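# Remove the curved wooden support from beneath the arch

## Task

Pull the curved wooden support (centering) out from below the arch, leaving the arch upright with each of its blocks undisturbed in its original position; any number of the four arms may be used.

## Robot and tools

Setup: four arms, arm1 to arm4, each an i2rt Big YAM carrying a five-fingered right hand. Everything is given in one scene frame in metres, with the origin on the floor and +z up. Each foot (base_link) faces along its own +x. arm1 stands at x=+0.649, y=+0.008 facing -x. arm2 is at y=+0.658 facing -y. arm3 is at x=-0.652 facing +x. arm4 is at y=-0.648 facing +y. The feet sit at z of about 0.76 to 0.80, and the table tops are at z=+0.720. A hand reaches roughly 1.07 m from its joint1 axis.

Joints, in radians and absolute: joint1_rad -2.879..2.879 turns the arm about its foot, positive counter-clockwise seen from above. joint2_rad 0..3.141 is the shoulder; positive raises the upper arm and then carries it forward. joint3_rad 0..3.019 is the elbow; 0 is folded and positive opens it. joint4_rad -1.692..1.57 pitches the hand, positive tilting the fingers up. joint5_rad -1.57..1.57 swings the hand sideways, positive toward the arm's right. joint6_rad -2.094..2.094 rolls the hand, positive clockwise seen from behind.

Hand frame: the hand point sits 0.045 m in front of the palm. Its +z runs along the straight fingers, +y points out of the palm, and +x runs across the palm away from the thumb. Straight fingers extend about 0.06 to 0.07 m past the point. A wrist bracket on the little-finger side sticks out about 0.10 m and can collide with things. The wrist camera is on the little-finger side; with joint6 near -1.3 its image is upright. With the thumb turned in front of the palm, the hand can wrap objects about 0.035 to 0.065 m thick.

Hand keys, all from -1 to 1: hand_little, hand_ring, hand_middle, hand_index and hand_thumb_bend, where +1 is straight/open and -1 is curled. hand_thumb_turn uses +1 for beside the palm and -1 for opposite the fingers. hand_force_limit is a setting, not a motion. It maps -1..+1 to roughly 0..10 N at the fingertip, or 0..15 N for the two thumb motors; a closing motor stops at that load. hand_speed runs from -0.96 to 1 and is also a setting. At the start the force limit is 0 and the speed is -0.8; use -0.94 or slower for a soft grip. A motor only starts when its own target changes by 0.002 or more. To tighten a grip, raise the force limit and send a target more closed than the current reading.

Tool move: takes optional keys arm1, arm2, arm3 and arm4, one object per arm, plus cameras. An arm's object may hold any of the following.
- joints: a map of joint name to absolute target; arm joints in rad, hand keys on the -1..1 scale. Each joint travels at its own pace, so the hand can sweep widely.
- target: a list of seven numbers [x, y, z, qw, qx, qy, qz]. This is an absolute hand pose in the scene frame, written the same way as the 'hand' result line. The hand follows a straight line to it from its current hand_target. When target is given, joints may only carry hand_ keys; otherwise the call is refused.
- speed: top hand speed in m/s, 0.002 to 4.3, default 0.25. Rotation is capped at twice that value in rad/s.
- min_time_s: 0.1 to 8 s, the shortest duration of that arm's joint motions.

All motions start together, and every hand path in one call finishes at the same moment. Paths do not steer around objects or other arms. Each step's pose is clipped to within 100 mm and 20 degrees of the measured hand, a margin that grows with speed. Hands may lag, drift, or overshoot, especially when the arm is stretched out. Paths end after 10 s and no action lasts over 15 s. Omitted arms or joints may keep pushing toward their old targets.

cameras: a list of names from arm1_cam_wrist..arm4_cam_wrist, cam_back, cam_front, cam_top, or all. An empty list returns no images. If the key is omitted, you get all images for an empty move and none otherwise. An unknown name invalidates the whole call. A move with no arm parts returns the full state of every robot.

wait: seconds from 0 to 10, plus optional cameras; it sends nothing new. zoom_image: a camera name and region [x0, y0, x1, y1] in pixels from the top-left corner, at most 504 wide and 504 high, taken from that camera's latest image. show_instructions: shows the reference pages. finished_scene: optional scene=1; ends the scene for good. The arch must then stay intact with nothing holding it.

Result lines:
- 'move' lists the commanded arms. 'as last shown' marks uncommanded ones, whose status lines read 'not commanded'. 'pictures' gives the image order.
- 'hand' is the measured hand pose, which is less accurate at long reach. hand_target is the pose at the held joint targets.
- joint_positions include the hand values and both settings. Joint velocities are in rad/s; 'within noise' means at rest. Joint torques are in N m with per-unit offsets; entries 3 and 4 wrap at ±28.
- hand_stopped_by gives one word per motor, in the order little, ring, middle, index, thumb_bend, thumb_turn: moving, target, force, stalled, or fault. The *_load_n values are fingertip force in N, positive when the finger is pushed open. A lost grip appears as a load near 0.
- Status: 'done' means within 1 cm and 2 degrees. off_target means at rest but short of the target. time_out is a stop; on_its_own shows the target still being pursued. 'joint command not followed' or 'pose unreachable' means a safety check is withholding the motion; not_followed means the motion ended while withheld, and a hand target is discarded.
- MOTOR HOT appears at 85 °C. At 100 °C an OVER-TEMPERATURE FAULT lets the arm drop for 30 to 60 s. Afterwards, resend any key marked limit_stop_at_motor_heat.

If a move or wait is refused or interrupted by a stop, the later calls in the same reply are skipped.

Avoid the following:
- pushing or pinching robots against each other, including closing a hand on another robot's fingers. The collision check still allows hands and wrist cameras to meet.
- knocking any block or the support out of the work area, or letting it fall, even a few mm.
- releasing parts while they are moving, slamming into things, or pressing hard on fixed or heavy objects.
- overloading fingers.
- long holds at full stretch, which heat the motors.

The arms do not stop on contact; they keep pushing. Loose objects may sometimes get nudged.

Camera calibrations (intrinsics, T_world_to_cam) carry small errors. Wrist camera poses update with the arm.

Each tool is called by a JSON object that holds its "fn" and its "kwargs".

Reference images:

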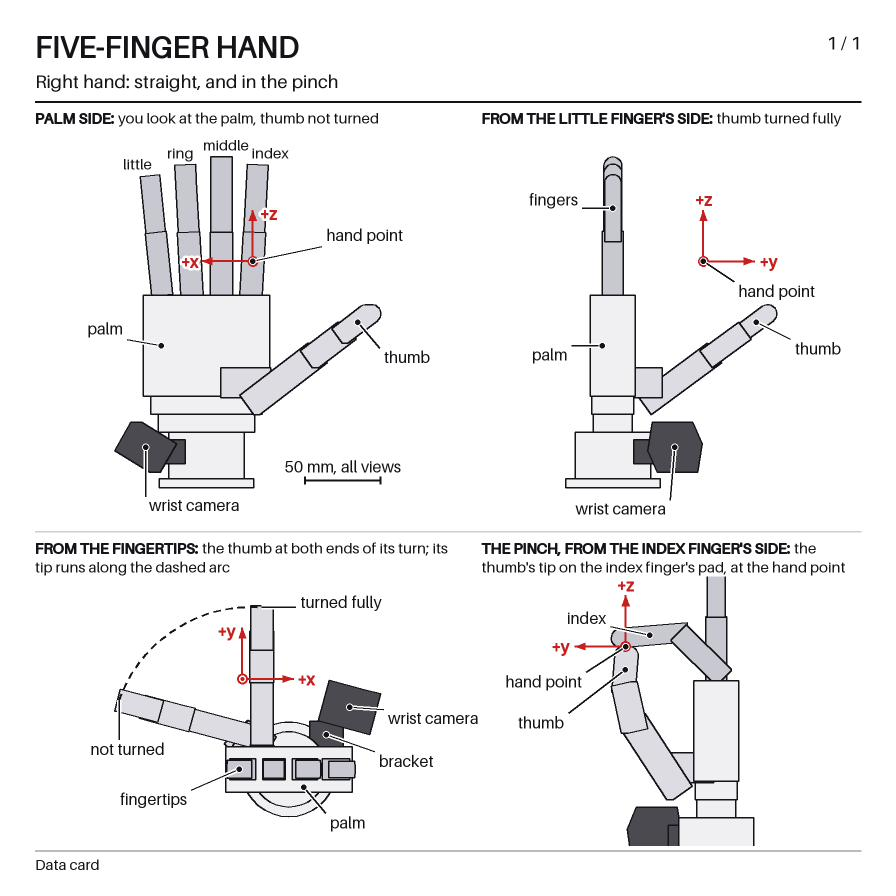

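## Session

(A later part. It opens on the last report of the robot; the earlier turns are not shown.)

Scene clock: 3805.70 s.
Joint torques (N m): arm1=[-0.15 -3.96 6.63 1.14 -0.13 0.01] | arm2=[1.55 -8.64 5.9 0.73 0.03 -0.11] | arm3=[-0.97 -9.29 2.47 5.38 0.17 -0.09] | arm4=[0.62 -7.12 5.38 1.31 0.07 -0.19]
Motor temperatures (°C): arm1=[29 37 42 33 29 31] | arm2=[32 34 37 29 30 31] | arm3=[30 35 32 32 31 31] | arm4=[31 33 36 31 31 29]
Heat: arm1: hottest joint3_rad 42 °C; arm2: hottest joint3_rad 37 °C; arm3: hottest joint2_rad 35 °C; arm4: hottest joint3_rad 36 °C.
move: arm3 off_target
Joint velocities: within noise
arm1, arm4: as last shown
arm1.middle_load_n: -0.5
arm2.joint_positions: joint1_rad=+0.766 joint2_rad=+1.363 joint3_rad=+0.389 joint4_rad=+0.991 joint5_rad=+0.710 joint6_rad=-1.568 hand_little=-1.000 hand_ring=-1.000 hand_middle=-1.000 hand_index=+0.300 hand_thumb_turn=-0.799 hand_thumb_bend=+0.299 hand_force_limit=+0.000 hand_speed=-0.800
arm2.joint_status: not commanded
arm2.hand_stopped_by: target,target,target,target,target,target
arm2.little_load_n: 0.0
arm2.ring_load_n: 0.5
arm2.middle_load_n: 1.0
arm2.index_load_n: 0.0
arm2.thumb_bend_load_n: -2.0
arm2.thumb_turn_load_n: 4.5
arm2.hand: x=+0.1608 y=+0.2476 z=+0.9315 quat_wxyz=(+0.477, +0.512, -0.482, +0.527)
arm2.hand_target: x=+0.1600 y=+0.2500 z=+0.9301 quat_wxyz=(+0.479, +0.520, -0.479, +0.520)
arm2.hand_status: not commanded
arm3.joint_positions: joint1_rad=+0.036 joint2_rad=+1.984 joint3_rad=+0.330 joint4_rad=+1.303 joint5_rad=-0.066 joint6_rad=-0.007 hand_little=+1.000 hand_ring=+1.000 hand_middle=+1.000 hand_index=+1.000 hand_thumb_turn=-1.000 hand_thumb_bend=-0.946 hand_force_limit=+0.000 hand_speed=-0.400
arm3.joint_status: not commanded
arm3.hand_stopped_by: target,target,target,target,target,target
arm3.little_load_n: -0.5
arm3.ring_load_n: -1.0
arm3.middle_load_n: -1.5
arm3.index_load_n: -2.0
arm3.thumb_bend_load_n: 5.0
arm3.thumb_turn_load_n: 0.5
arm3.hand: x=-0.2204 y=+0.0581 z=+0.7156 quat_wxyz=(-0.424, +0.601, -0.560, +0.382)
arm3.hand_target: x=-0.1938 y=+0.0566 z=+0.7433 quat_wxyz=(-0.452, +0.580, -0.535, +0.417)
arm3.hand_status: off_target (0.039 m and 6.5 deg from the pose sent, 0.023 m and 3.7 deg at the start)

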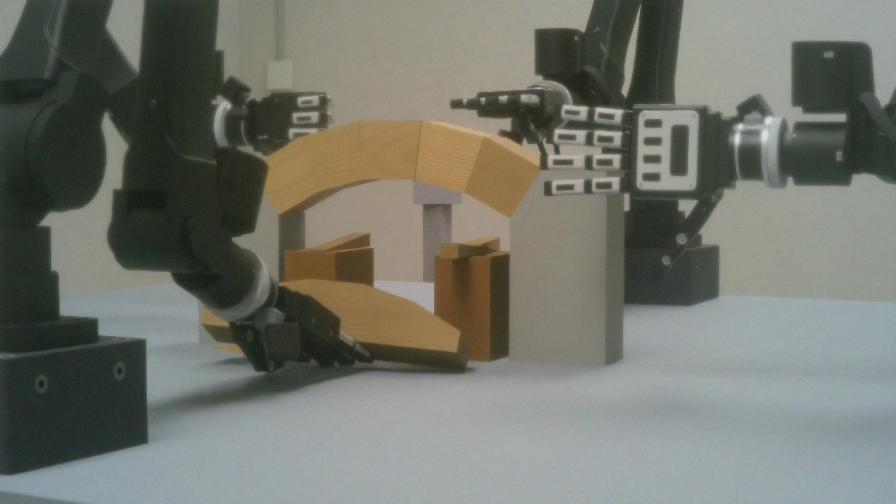

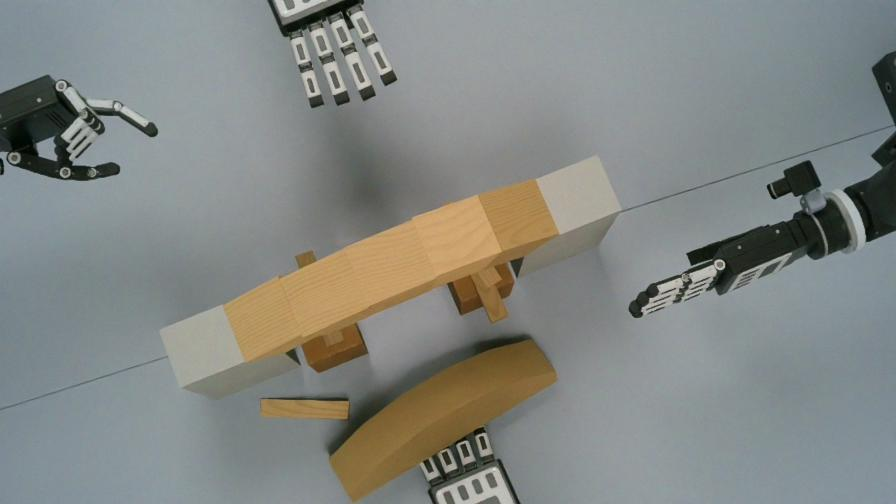

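{"fn": "move", "kwargs": {"arm3": {"target": [-0.222, 0.054, 0.747, 0.4526, -0.5794, 0.5341, -0.4173], "speed": 0.03}, "cameras": ["cam_back", "cam_top"]}}

{"fn": "zoom_image", "kwargs": {"camera": "cam_back", "region": [180, 200, 480, 400]}}

Scene clock: 3818.50 s.
Joint torques (N m): arm1=[0.21 -4.01 6.8 1.07 -0.12 0] | arm2=[1.61 -8.53 5.86 0.76 0.02 -0.12] | arm3=[-1.38 -8.82 0.46 5.67 -0.08 -0.09] | arm4=[0.38 -7.53 5.39 1.37 0.07 -0.19]
Motor temperatures (°C): arm1=[29 37 42 33 29 31] | arm2=[32 34 37 29 30 31] | arm3=[30 35 32 33 31 31] | arm4=[31 33 36 31 31 29]
Heat: arm1: hottest joint3_rad 42 °C; arm2: hottest joint3_rad 37 °C; arm3: hottest joint2_rad 35 °C; arm4: hottest joint3_rad 36 °C.
move: arm3 off_target
Joint velocities: within noise
arm1, arm2, arm4: as last shown
arm1.middle_load_n: 0.0
arm2.ring_load_n: 0.0
arm2.middle_load_n: 0.5
arm2.thumb_turn_load_n: 4.0
arm3.joint_positions: joint1_rad=+0.036 joint2_rad=+1.984 joint3_rad=+0.275 joint4_rad=+1.370 joint5_rad=-0.067 joint6_rad=-0.007 hand_little=+1.000 hand_ring=+1.000 hand_middle=+1.000 hand_index=+1.000 hand_thumb_turn=-1.000 hand_thumb_bend=-0.946 hand_force_limit=+0.000 hand_speed=-0.400
arm3.joint_status: not commanded
arm3.hand_stopped_by: target,target,target,target,target,target
arm3.little_load_n: -1.0
arm3.ring_load_n: -1.0
arm3.middle_load_n: -1.5
arm3.index_load_n: -1.5
arm3.thumb_bend_load_n: 5.0
arm3.thumb_turn_load_n: 0.5
arm3.hand: x=-0.2394 y=+0.0580 z=+0.7209 quat_wxyz=(-0.427, +0.599, -0.557, +0.385)
arm3.hand_target: x=-0.2230 y=+0.0541 z=+0.7465 quat_wxyz=(-0.452, +0.580, -0.535, +0.417)
arm3.hand_status: off_target (0.032 m and 5.8 deg from the pose sent, 0.032 m and 6.5 deg at the start)
arm4.thumb_turn_load_n: 0.5

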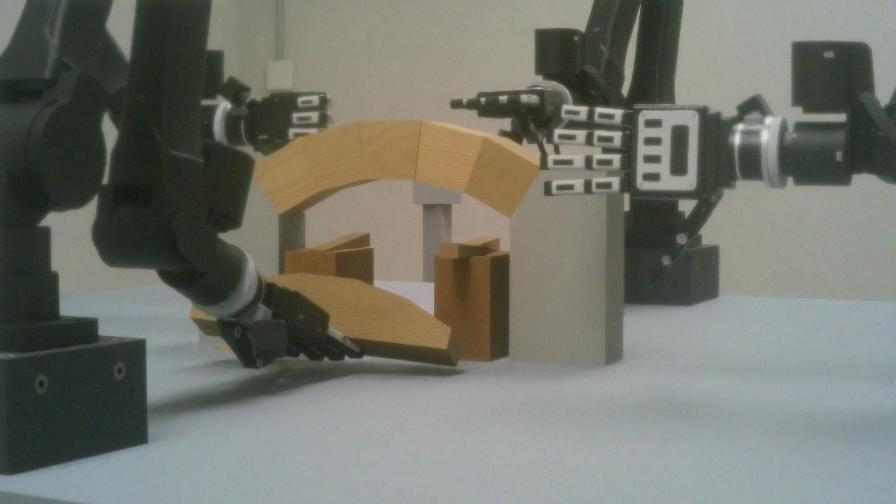

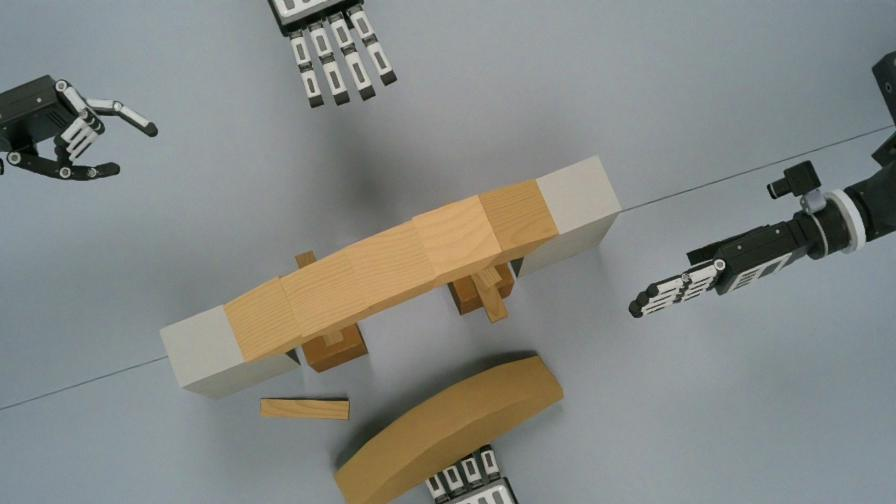

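Scaled by 1.680 from the camera's image (finer frame: 1280x720).

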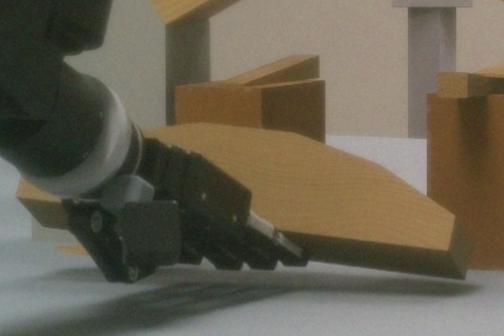

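{"fn": "move", "kwargs": {"arm3": {"target": [-0.228, 0.0537, 0.763, 0.3951, -0.6201, 0.5716, -0.3642], "speed": 0.03}, "cameras": ["cam_back", "cam_top"]}}

{"fn": "zoom_image", "kwargs": {"camera": "cam_back", "region": [180, 200, 480, 400]}}

Scene clock: 3863.87 s.
Joint torques (N m): arm1=[-0.03 -3.96 6.76 1.1 -0.11 0.02] | arm2=[1.67 -8.64 5.9 0.75 0.03 -0.11] | arm3=[-1.08 -7.24 4.52 1.32 0.17 -0.11] | arm4=[0.67 -7.53 5.46 1.33 0.06 -0.21]
Motor temperatures (°C): arm1=[29 37 42 33 29 31] | arm2=[32 34 37 29 30 31] | arm3=[30 35 31 33 31 31] | arm4=[31 33 36 31 31 29]
Heat: arm1: hottest joint3_rad 42 °C; arm2: hottest joint3_rad 37 °C; arm3: hottest joint2_rad 35 °C; arm4: hottest joint3_rad 36 °C.
move: arm3 off_target
Joint velocities: within noise
arm1, arm2, arm4: as last shown
arm2.middle_load_n: 1.0
arm2.thumb_turn_load_n: 4.5
arm3.joint_positions: joint1_rad=+0.036 joint2_rad=+1.639 joint3_rad=+0.291 joint4_rad=+0.903 joint5_rad=-0.066 joint6_rad=-0.016 hand_little=+1.000 hand_ring=+1.000 hand_middle=+1.000 hand_index=+1.000 hand_thumb_turn=-1.000 hand_thumb_bend=-0.946 hand_force_limit=+0.000 hand_speed=-0.400
arm3.joint_status: not commanded
arm3.hand_stopped_by: target,target,target,target,target,target
arm3.little_load_n: 0.0
arm3.ring_load_n: 0.0
arm3.middle_load_n: 0.0
arm3.index_load_n: 0.0
arm3.thumb_bend_load_n: 5.0
arm3.thumb_turn_load_n: 0.5
arm3.hand: x=-0.2398 y=+0.0573 z=+0.7562 quat_wxyz=(-0.395, +0.622, -0.576, +0.355)
arm3.hand_target: x=-0.2282 y=+0.0537 z=+0.7633 quat_wxyz=(-0.395, +0.620, -0.571, +0.364)
arm3.hand_status: off_target (0.014 m and 1.2 deg from the pose sent, 0.044 m and 5.3 deg at the start)
arm4.thumb_turn_load_n: 0.0

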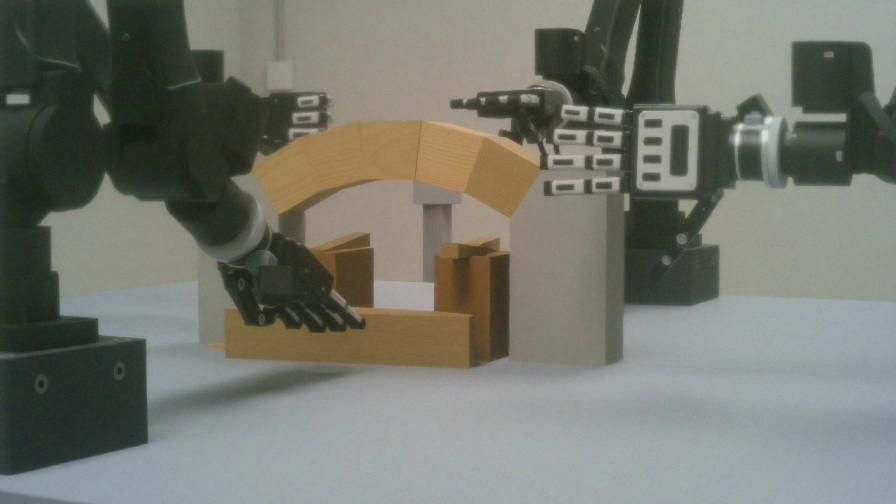

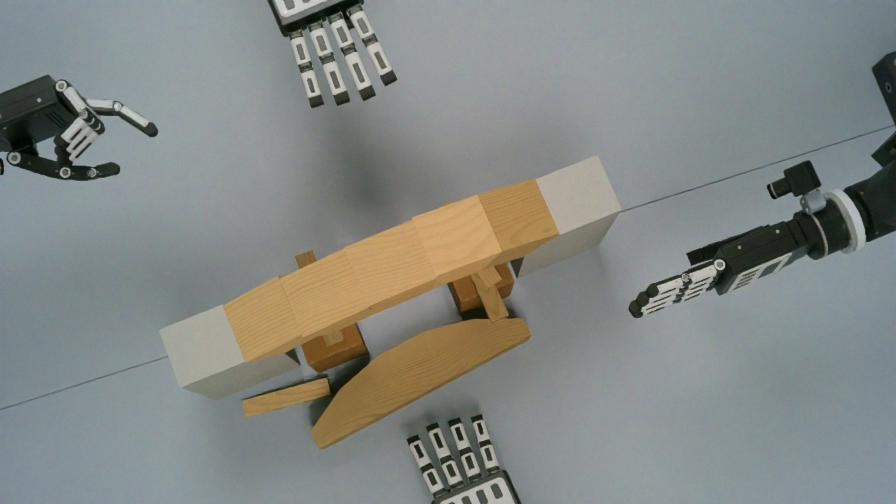

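Scaled by 1.680 from the camera's image (finer frame: 1280x720).

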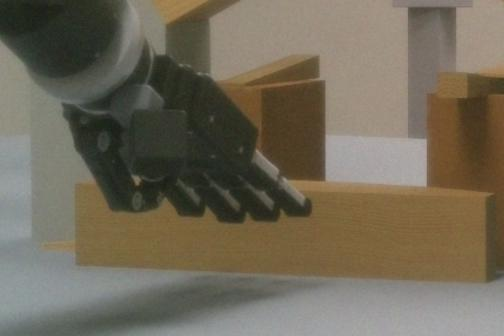

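{"fn": "move", "kwargs": {"arm3": {"target": [-0.20, 0.055, 0.88, 0.2515, -0.6909, 0.6370, -0.2318], "speed": 0.12}, "cameras": ["cam_back", "cam_top", "arm2_cam_wrist", "arm4_cam_wrist"]}}

{"fn": "zoom_image", "kwargs": {"camera": "cam_top", "region": [230, 240, 570, 480]}}

Scene clock: 3953.23 s.
Joint torques (N m): arm1=[-0.44 -4.19 6.78 1.14 -0.14 0.06] | arm2=[1.61 -8.59 5.87 0.75 0.02 -0.12] | arm3=[0.38 -6.83 10.67 0.83 0.18 -0.11] | arm4=[0.67 -7.24 5.44 1.29 0.07 -0.18]
Motor temperatures (°C): arm1=[29 36 42 33 29 31] | arm2=[32 34 37 29 30 31] | arm3=[30 34 33 31 31 31] | arm4=[31 33 35 31 31 29]
Heat: arm1: hottest joint3_rad 42 °C; arm2: hottest joint3_rad 37 °C; arm3: hottest joint2_rad 34 °C; arm4: hottest joint3_rad 35 °C.
move: arm3 off_target
Joint velocities: arm1=[within noise] | arm2=[within noise] | arm3=[-0.015 0.005 0.007 0.002 -0.007 0.154] | arm4=[within noise]
arm1, arm2: as last shown
arm1.thumb_bend_load_n: 4.0
arm3.joint_positions: joint1_rad=+0.036 joint2_rad=+1.311 joint3_rad=+0.764 joint4_rad=-0.343 joint5_rad=-0.039 joint6_rad=-0.028 hand_little=+1.000 hand_ring=+1.000 hand_middle=+1.000 hand_index=+1.000 hand_thumb_turn=-1.000 hand_thumb_bend=-0.946 hand_force_limit=+0.000 hand_speed=-0.400
arm3.joint_status: not commanded
arm3.hand_stopped_by: target,target,target,target,target,target
arm3.little_load_n: 0.0
arm3.ring_load_n: -0.5
arm3.middle_load_n: 0.0
arm3.index_load_n: 0.0
arm3.thumb_bend_load_n: 5.0
arm3.thumb_turn_load_n: 0.5
arm3.hand: x=-0.2151 y=+0.0519 z=+0.8639 quat_wxyz=(-0.245, +0.687, -0.647, +0.222)
arm3.hand_target: x=-0.2006 y=+0.0551 z=+0.8801 quat_wxyz=(-0.252, +0.691, -0.637, +0.232)
arm3.hand_status: off_target (0.022 m and 1.8 deg from the pose sent, 0.130 m and 24.1 deg at the start)
arm4.joint_positions: joint1_rad=+0.416 joint2_rad=+1.347 joint3_rad=+0.206 joint4_rad=+1.142 joint5_rad=+0.361 joint6_rad=-1.543 hand_little=+1.000 hand_ring=+1.000 hand_middle=+1.000 hand_index=+1.000 hand_thumb_turn=+1.000 hand_thumb_bend=+1.000 hand_force_limit=+0.300 hand_speed=-0.800
arm4.joint_status: not commanded
arm4.hand_stopped_by: target,target,target,target,target,target
arm4.little_load_n: 0.0
arm4.ring_load_n: 0.0
arm4.middle_load_n: 0.0
arm4.index_load_n: 0.0
arm4.thumb_bend_load_n: 0.0
arm4.thumb_turn_load_n: 0.0
arm4.hand: x=-0.0590 y=-0.2361 z=+0.9022 quat_wxyz=(-0.526, +0.482, +0.511, +0.479)
arm4.hand_target: x=-0.0600 y=-0.2399 z=+0.8999 quat_wxyz=(-0.520, +0.479, +0.520, +0.479)
arm4.hand_status: not commanded
pictures: arm2_cam_wrist, arm4_cam_wrist, cam_back, cam_top
arm2_cam_wrist: T_world_to_cam=[[-0.97849, -0.02912, 0.20424, -0.0306], [-0.18837, 0.52979, -0.82695, 0.66638], [-0.08412, -0.84763, -0.52387, 0.82331]] pos_world=[0.16484, 0.34393, 0.98862]
arm4_cam_wrist: T_world_to_cam=[[0.97832, 0.09408, 0.18449, -0.08258], [0.20665, -0.50167, -0.84001, 0.65061], [0.01352, 0.85993, -0.51024, 0.78068]] pos_world=[-0.06422, -0.33716, 0.96009]

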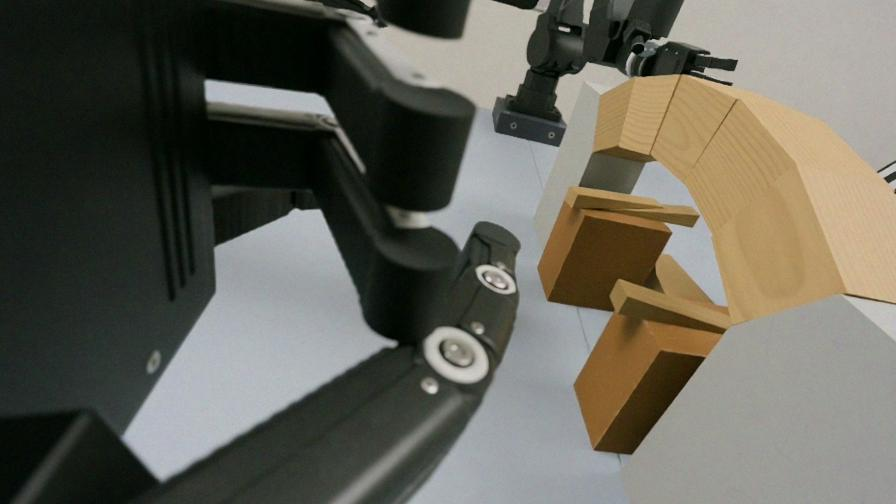

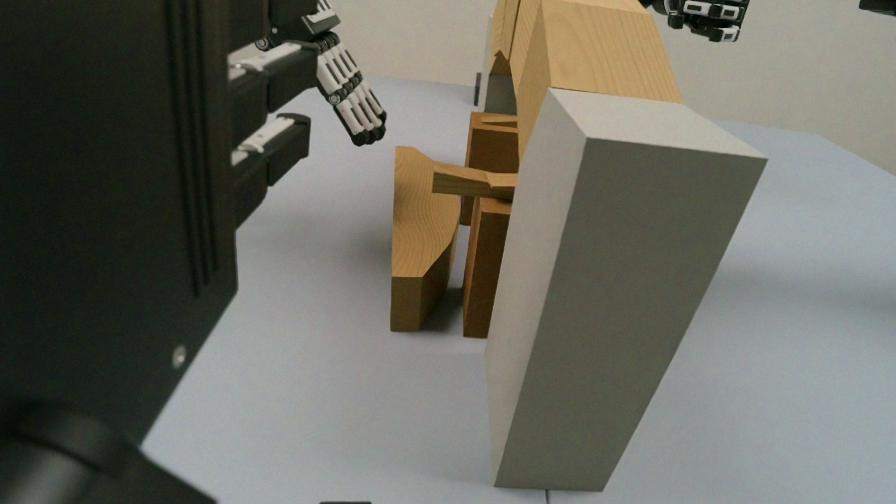

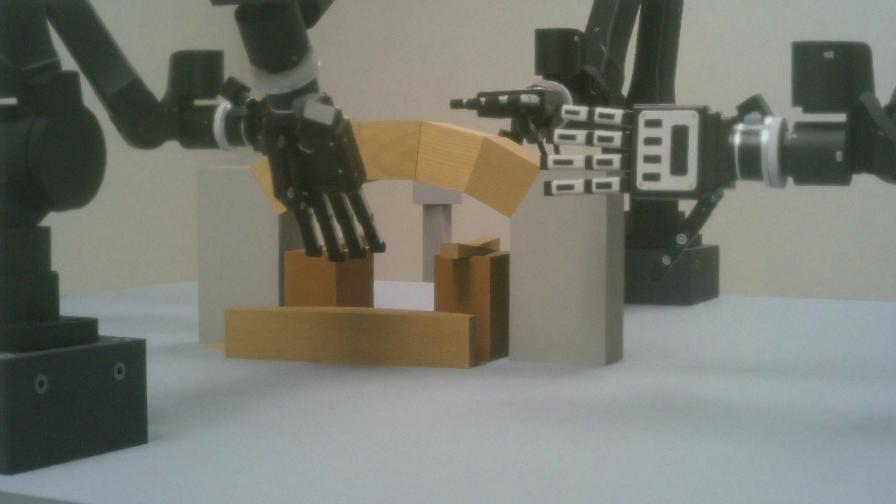

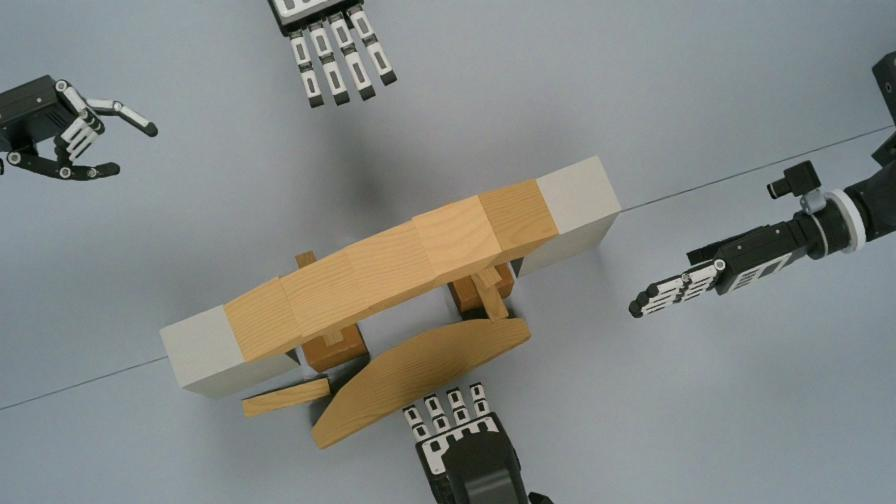

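Scaled by 1.482 from the camera's image (finer frame: 1280x720).

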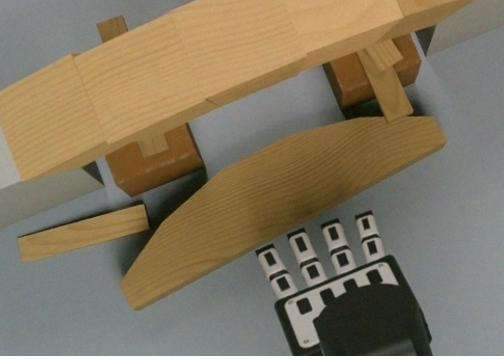

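{"fn": "move", "kwargs": {"arm3": {"target": [-0.114, 0.061, 0.885, 0.2515, -0.6909, 0.6370, -0.2318], "speed": 0.08}, "cameras": ["cam_back", "cam_top"]}}

{"fn": "zoom_image", "kwargs": {"camera": "cam_top", "region": [330, 260, 550, 420]}}

{"fn": "zoom_image", "kwargs": {"camera": "cam_back", "region": [200, 160, 520, 380]}}

Scene clock: 3967.30 s.
Joint torques (N m): arm1=[-0.15 -3.31 6.84 1.11 -0.16 0.04] | arm2=[1.49 -8.64 5.87 0.73 0.02 -0.11] | arm3=[0.09 -9.29 11.06 0.8 0.19 -0.07] | arm4=[0.38 -7.41 5.42 1.29 0.06 -0.18]
Motor temperatures (°C): arm1=[29 36 42 33 29 31] | arm2=[32 34 37 29 30 31] | arm3=[30 34 34 31 31 31] | arm4=[31 33 35 31 31 29]
Heat: arm1: hottest joint3_rad 42 °C; arm2: hottest joint3_rad 37 °C; arm3: hottest joint2_rad 34 °C; arm4: hottest joint3_rad 35 °C.
move: arm3 off_target
Joint velocities: within noise
arm1.joint_positions: joint1_rad=-0.182 joint2_rad=+1.325 joint3_rad=+0.279 joint4_rad=+1.055 joint5_rad=-0.219 joint6_rad=-0.004 hand_little=+1.000 hand_ring=+1.000 hand_middle=+1.000 hand_index=+1.000 hand_thumb_turn=-0.889 hand_thumb_bend=-0.947 hand_force_limit=+0.000 hand_speed=-0.800
arm1.joint_status: not commanded
arm1.hand_stopped_by: target,target,target,target,target,force
arm1.little_load_n: 0.0
arm1.ring_load_n: 0.0
arm1.middle_load_n: 0.0
arm1.index_load_n: 0.0
arm1.thumb_bend_load_n: 3.5
arm1.thumb_turn_load_n: 0.0
arm1.hand: x=+0.1988 y=-0.0028 z=+0.9225 quat_wxyz=(+0.481, -0.475, -0.517, +0.524)
arm1.hand_target: x=+0.2000 y=+0.0001 z=+0.9199 quat_wxyz=(+0.479, -0.479, -0.520, +0.520)
arm1.hand_status: not commanded
arm2, arm4: as last shown
arm2.middle_load_n: 0.5
arm3.joint_positions: joint1_rad=+0.043 joint2_rad=+1.519 joint3_rad=+0.996 joint4_rad=-0.366 joint5_rad=-0.033 joint6_rad=-0.028 hand_little=+1.000 hand_ring=+1.000 hand_middle=+1.000 hand_index=+1.000 hand_thumb_turn=-1.000 hand_thumb_bend=-0.946 hand_force_limit=+0.000 hand_speed=-0.400
arm3.joint_status: not commanded
arm3.hand_stopped_by: target,target,target,target,target,target
arm3.little_load_n: 0.0
arm3.ring_load_n: 0.0
arm3.middle_load_n: 0.0
arm3.index_load_n: 0.0
arm3.thumb_bend_load_n: 5.0
arm3.thumb_turn_load_n: 0.5
arm3.hand: x=-0.1306 y=+0.0561 z=+0.8694 quat_wxyz=(-0.245, +0.688, -0.645, +0.224)
arm3.hand_target: x=-0.1148 y=+0.0611 z=+0.8851 quat_wxyz=(-0.252, +0.691, -0.637, +0.232)
arm3.hand_status: off_target (0.023 m and 1.6 deg from the pose sent, 0.104 m and 1.8 deg at the start)
arm4.thumb_turn_load_n: 0.5

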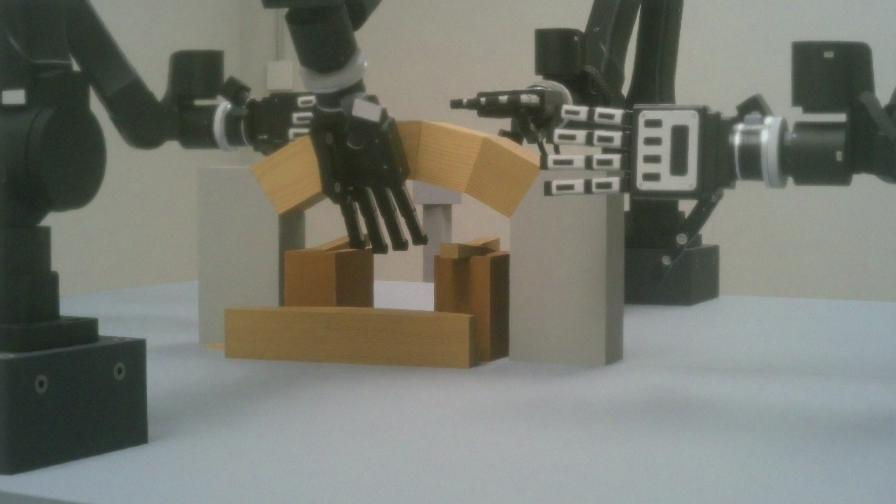

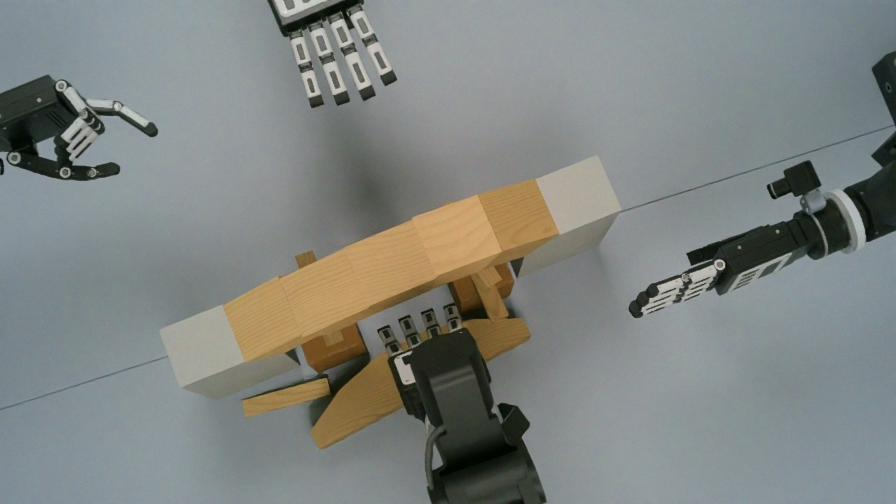

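Scaled by 2.291 from the camera's image (finer frame: 1280x720).

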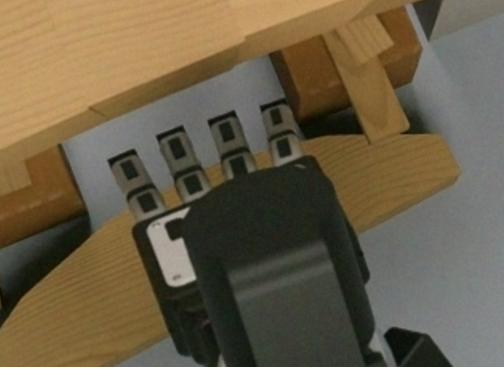

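Scaled by 1.575 from the camera's image (finer frame: 1280x720).

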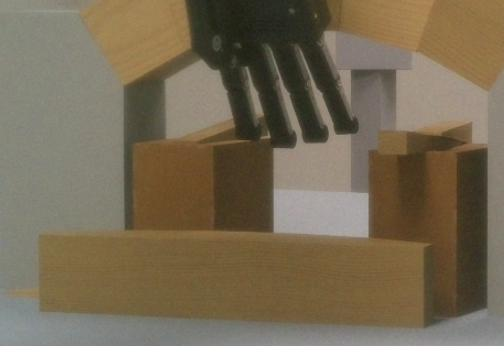

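{"fn": "move", "kwargs": {"arm3": {"target": [-0.105, 0.062, 0.855, 0.2515, -0.6909, 0.6370, -0.2318], "speed": 0.06}}}

{"fn": "move", "kwargs": {"arm3": {"target": [-0.105, 0.062, 0.829, 0.2515, -0.6909, 0.6370, -0.2318], "speed": 0.04}, "cameras": ["cam_back", "cam_top"]}}

{"fn": "zoom_image", "kwargs": {"camera": "cam_top", "region": [330, 260, 550, 420]}}

{"fn": "zoom_image", "kwargs": {"camera": "cam_back", "region": [200, 160, 520, 380]}}

Scene clock: 3980.80 s.
Joint torques (N m): arm1=[-0.21 -4.07 6.63 0.99 -0.12 0.04] | arm2=[1.61 -8.64 5.82 0.76 0.03 -0.12] | arm3=[0.26 -9.99 9.65 2.69 0.2 -0.05] | arm4=[0.56 -7.18 5.48 1.31 0.09 -0.19]
Motor temperatures (°C): arm1=[29 36 42 33 29 31] | arm2=[32 34 37 29 30 31] | arm3=[30 35 36 31 31 31] | arm4=[31 33 35 31 31 29]
Heat: arm1: hottest joint3_rad 42 °C; arm2: hottest joint3_rad 37 °C; arm3: hottest joint3_rad 36 °C; arm4: hottest joint3_rad 35 °C.
move: arm3 off_target
Joint velocities: within noise
arm1, arm2, arm4: as last shown
arm2.ring_load_n: -0.5
arm3.joint_positions: joint1_rad=+0.045 joint2_rad=+1.582 joint3_rad=+0.996 joint4_rad=-0.333 joint5_rad=-0.033 joint6_rad=-0.028 hand_little=+1.000 hand_ring=+1.000 hand_middle=+1.000 hand_index=+1.000 hand_thumb_turn=-1.000 hand_thumb_bend=-0.946 hand_force_limit=+0.000 hand_speed=-0.400
arm3.joint_status: not commanded
arm3.hand_stopped_by: target,target,target,target,target,target
arm3.little_load_n: -0.5
arm3.ring_load_n: 0.0
arm3.middle_load_n: 0.0
arm3.index_load_n: 0.0
arm3.thumb_bend_load_n: 5.0
arm3.thumb_turn_load_n: 0.5
arm3.hand: x=-0.1270 y=+0.0569 z=+0.8412 quat_wxyz=(-0.234, +0.692, -0.648, +0.213)
arm3.hand_target: x=-0.1061 y=+0.0621 z=+0.8557 quat_wxyz=(-0.252, +0.691, -0.637, +0.232)
arm3.hand_status: off_target (0.026 m and 3.2 deg from the pose sent, 0.030 m and 1.6 deg at the start)
arm4.thumb_turn_load_n: 0.0
pictures: none

Scene clock: 3981.97 s.
Joint torques (N m): arm1=[-0.38 -3.72 6.8 1.03 -0.13 0.02] | arm2=[1.55 -8.7 5.87 0.72 0.02 -0.12] | arm3=[0.09 -10.34 7.35 2.66 0.2 -0.04] | arm4=[0.5 -7.41 5.44 1.31 0.09 -0.22]
Motor temperatures (°C): arm1=[29 36 42 33 29 31] | arm2=[32 34 37 29 30 31] | arm3=[30 35 36 31 31 31] | arm4=[31 33 35 31 31 29]
Heat: arm1: hottest joint3_rad 42 °C; arm2: hottest joint3_rad 37 °C; arm3: hottest joint3_rad 36 °C; arm4: hottest joint3_rad 35 °C.
move: arm3 done
Joint velocities: within noise
arm1, arm2, arm4: as last shown
arm2.ring_load_n: 0.0
arm2.middle_load_n: 1.0
arm2.thumb_turn_load_n: 4.0
arm3.joint_positions: joint1_rad=+0.045 joint2_rad=+1.625 joint3_rad=+0.996 joint4_rad=-0.261 joint5_rad=-0.033 joint6_rad=-0.028 hand_little=+1.000 hand_ring=+1.000 hand_middle=+1.000 hand_index=+1.000 hand_thumb_turn=-1.000 hand_thumb_bend=-0.946 hand_force_limit=+0.000 hand_speed=-0.400
arm3.joint_status: not commanded
arm3.hand_stopped_by: target,target,target,target,target,target
arm3.little_load_n: -0.5
arm3.ring_load_n: 0.0
arm3.middle_load_n: 0.0
arm3.index_load_n: 0.0
arm3.thumb_bend_load_n: 5.0
arm3.thumb_turn_load_n: 0.5
arm3.hand: x=-0.1132 y=+0.0572 z=+0.8279 quat_wxyz=(-0.244, +0.689, -0.645, +0.223)
arm3.hand_target: x=-0.1053 y=+0.0621 z=+0.8291 quat_wxyz=(-0.251, +0.691, -0.637, +0.232)
arm3.hand_status: done (0.010 m and 1.6 deg from the pose sent, 0.026 m and 3.2 deg at the start)

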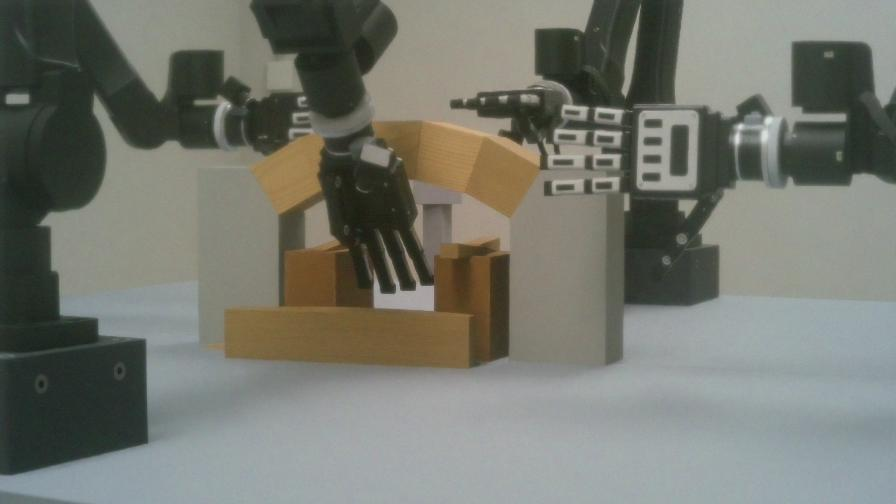

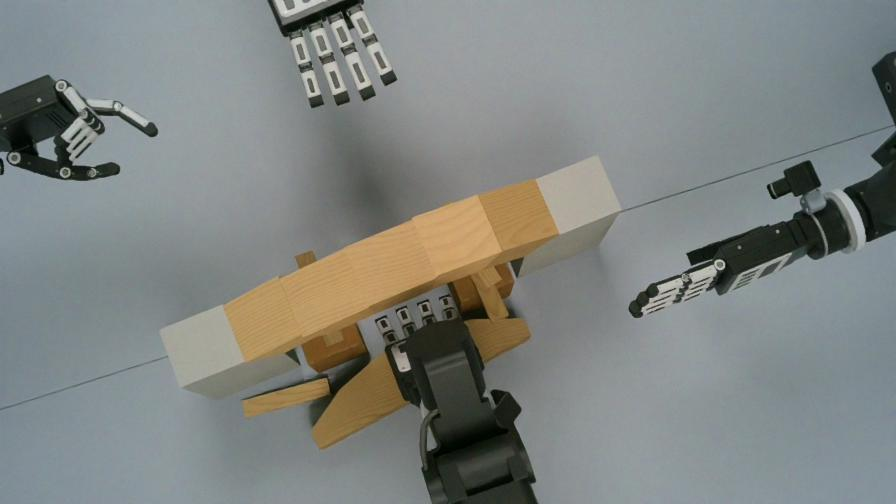

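Scaled by 2.291 from the camera's image (finer frame: 1280x720).

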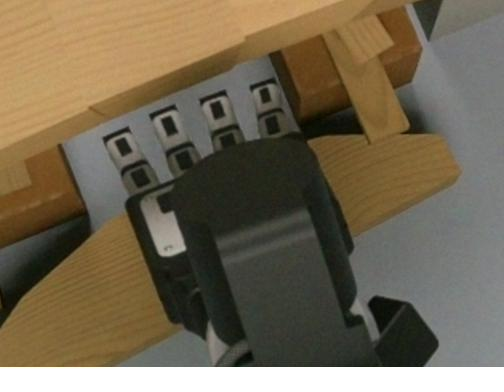

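Scaled by 1.575 from the camera's image (finer frame: 1280x720).

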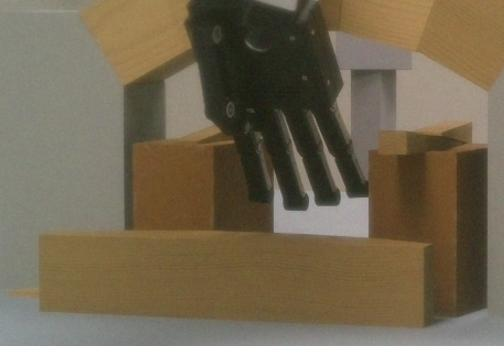

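{"fn": "move", "kwargs": {"arm3": {"target": [-0.107, 0.070, 0.811, 0.2515, -0.6909, 0.6370, -0.2318], "speed": 0.04}, "cameras": ["cam_back", "cam_top"]}}

{"fn": "zoom_image", "kwargs": {"camera": "cam_top", "region": [330, 260, 550, 420]}}

{"fn": "zoom_image", "kwargs": {"camera": "cam_back", "region": [200, 160, 520, 380]}}

Scene clock: 3992.57 s.
Joint torques (N m): arm1=[0.21 -3.96 6.68 1.18 -0.13 0.05] | arm2=[1.61 -8.59 5.9 0.73 0.03 -0.11] | arm3=[0.26 -10.4 6.42 2.65 0.19 0.07] | arm4=[0.56 -7.41 5.48 1.33 0.06 -0.19]
Motor temperatures (°C): arm1=[29 36 42 33 29 31] | arm2=[32 34 37 29 30 31] | arm3=[30 35 36 31 31 31] | arm4=[31 33 35 31 31 29]
Heat: arm1: hottest joint3_rad 42 °C; arm2: hottest joint3_rad 37 °C; arm3: hottest joint3_rad 36 °C; arm4: hottest joint3_rad 35 °C.
move: arm3 done
Joint velocities: within noise
arm1, arm2, arm4: as last shown
arm2.ring_load_n: 0.5
arm2.middle_load_n: 0.5
arm3.joint_positions: joint1_rad=+0.062 joint2_rad=+1.653 joint3_rad=+0.985 joint4_rad=-0.210 joint5_rad=-0.022 joint6_rad=-0.028 hand_little=+1.000 hand_ring=+1.000 hand_middle=+1.000 hand_index=+1.000 hand_thumb_turn=-1.000 hand_thumb_bend=-0.946 hand_force_limit=+0.000 hand_speed=-0.400
arm3.joint_status: not commanded
arm3.hand_stopped_by: target,target,target,target,target,target
arm3.little_load_n: 0.0
arm3.ring_load_n: 0.0
arm3.middle_load_n: 0.0
arm3.index_load_n: 0.0
arm3.thumb_bend_load_n: 5.0
arm3.thumb_turn_load_n: 0.5
arm3.hand: x=-0.1098 y=+0.0645 z=+0.8140 quat_wxyz=(-0.246, +0.692, -0.639, +0.228)
arm3.hand_target: x=-0.1072 y=+0.0701 z=+0.8111 quat_wxyz=(-0.251, +0.691, -0.637, +0.232)
arm3.hand_status: done (0.007 m and 0.8 deg from the pose sent, 0.022 m and 1.6 deg at the start)

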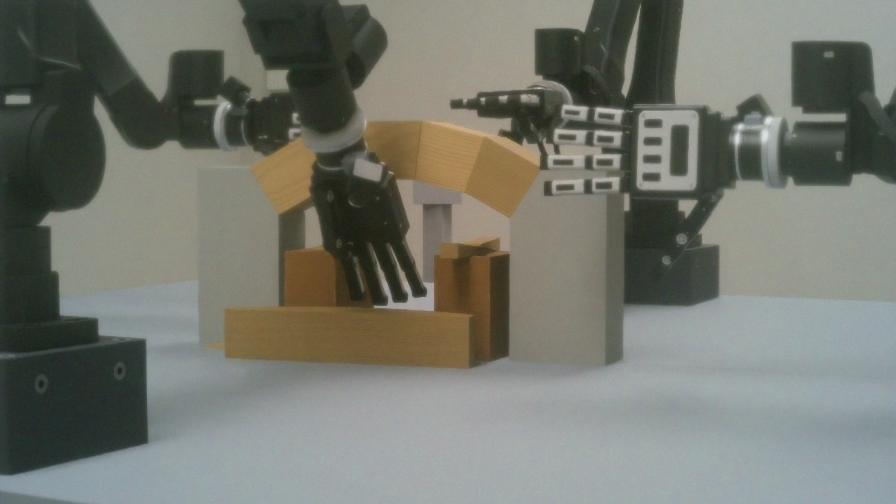

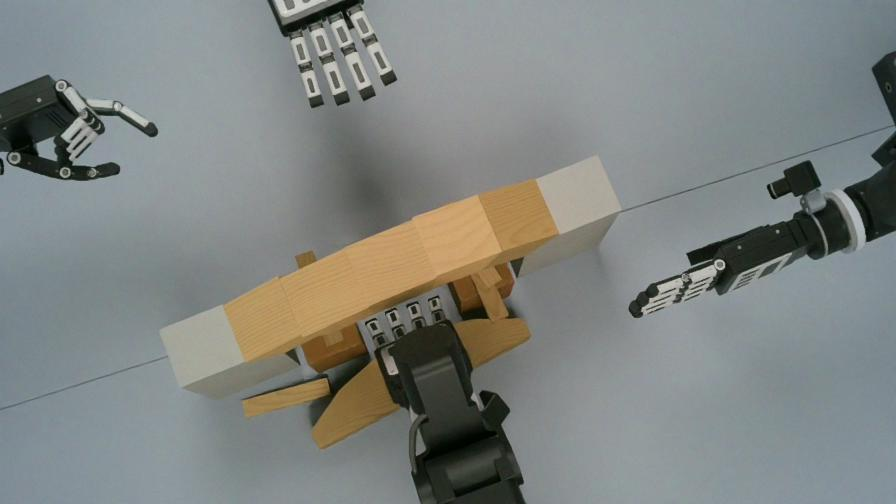

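Scaled by 2.291 from the camera's image (finer frame: 1280x720).

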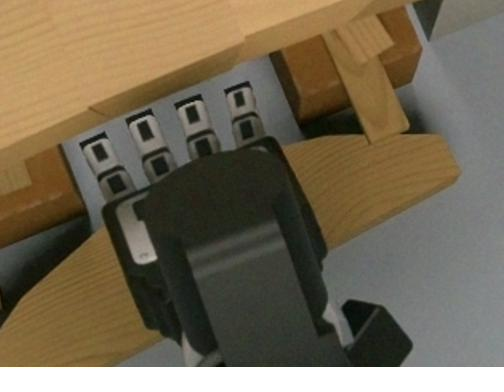

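Scaled by 1.575 from the camera's image (finer frame: 1280x720).

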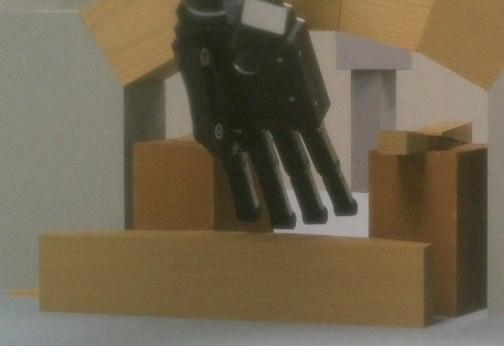

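{"fn": "move", "kwargs": {"arm3": {"target": [-0.106, 0.069, 0.795, 0.2515, -0.6909, 0.6370, -0.2318], "speed": 0.04}, "cameras": ["cam_back"]}}

{"fn": "zoom_image", "kwargs": {"camera": "cam_back", "region": [200, 160, 520, 380]}}

Scene clock: 3998.37 s.
Joint torques (N m): arm1=[0.21 -3.66 6.76 1.06 -0.13 0.02] | arm2=[1.55 -8.64 5.9 0.72 0.03 -0.12] | arm3=[-0.09 -10.7 6.08 2.71 0.13 0.09] | arm4=[0.67 -7.18 5.48 1.39 0.07 -0.2]
Motor temperatures (°C): arm1=[29 36 42 33 29 31] | arm2=[32 34 37 29 30 31] | arm3=[30 35 36 31 31 31] | arm4=[31 33 35 31 31 29]
Heat: arm1: hottest joint3_rad 42 °C; arm2: hottest joint3_rad 37 °C; arm3: hottest joint3_rad 36 °C; arm4: hottest joint3_rad 35 °C.
move: arm3 done
Joint velocities: within noise
arm1, arm4: as last shown
arm1.thumb_bend_load_n: 4.0
arm2.joint_positions: joint1_rad=+0.766 joint2_rad=+1.363 joint3_rad=+0.389 joint4_rad=+0.991 joint5_rad=+0.710 joint6_rad=-1.568 hand_little=-1.000 hand_ring=-1.000 hand_middle=-1.000 hand_index=+0.300 hand_thumb_turn=-0.799 hand_thumb_bend=+0.299 hand_force_limit=+0.000 hand_speed=-0.800
arm2.joint_status: not commanded
arm2.hand_stopped_by: target,target,target,target,target,target
arm2.little_load_n: 0.0
arm2.ring_load_n: 0.0
arm2.middle_load_n: 1.0
arm2.index_load_n: 0.0
arm2.thumb_bend_load_n: -2.0
arm2.thumb_turn_load_n: 4.0
arm2.hand: x=+0.1608 y=+0.2476 z=+0.9315 quat_wxyz=(+0.477, +0.512, -0.482, +0.527)
arm2.hand_target: x=+0.1600 y=+0.2500 z=+0.9301 quat_wxyz=(+0.479, +0.520, -0.479, +0.520)
arm2.hand_status: not commanded
arm3.joint_positions: joint1_rad=+0.062 joint2_rad=+1.686 joint3_rad=+0.973 joint4_rad=-0.167 joint5_rad=-0.022 joint6_rad=-0.028 hand_little=+1.000 hand_ring=+1.000 hand_middle=+1.000 hand_index=+1.000 hand_thumb_turn=-1.000 hand_thumb_bend=-0.946 hand_force_limit=+0.000 hand_speed=-0.400
arm3.joint_status: not commanded
arm3.hand_stopped_by: target,target,target,target,target,target
arm3.little_load_n: 0.0
arm3.ring_load_n: 0.0
arm3.middle_load_n: 0.0
arm3.index_load_n: 0.0
arm3.thumb_bend_load_n: 5.0
arm3.thumb_turn_load_n: 0.5
arm3.hand: x=-0.1088 y=+0.0645 z=+0.7976 quat_wxyz=(-0.246, +0.692, -0.639, +0.228)
arm3.hand_target: x=-0.1062 y=+0.0691 z=+0.7951 quat_wxyz=(-0.251, +0.691, -0.637, +0.232)
arm3.hand_status: done (0.006 m and 0.8 deg from the pose sent, 0.020 m and 0.8 deg at the start)
arm4.thumb_turn_load_n: -0.5

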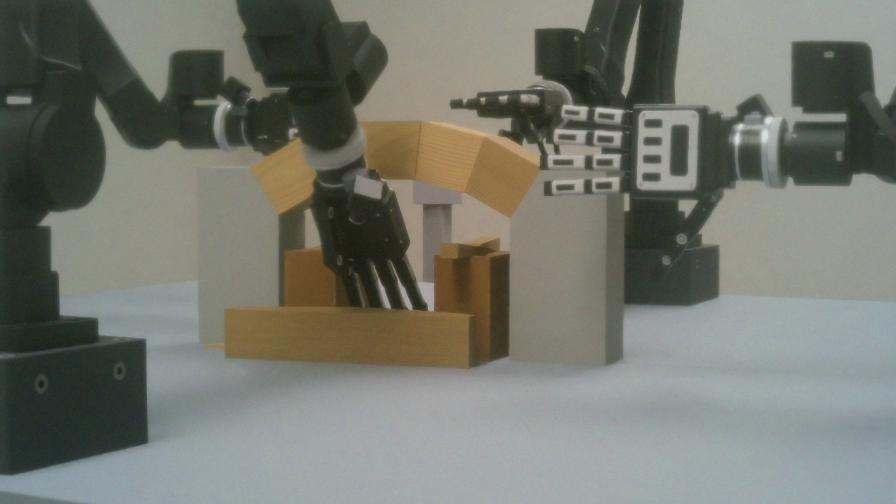

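Scaled by 1.575 from the camera's image (finer frame: 1280x720).

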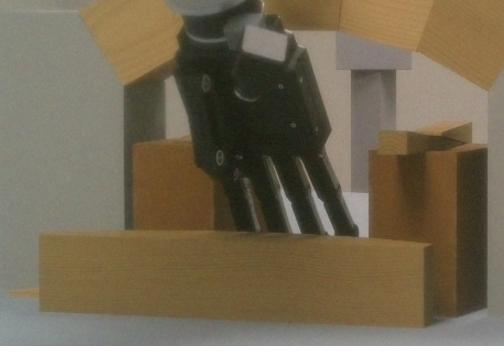

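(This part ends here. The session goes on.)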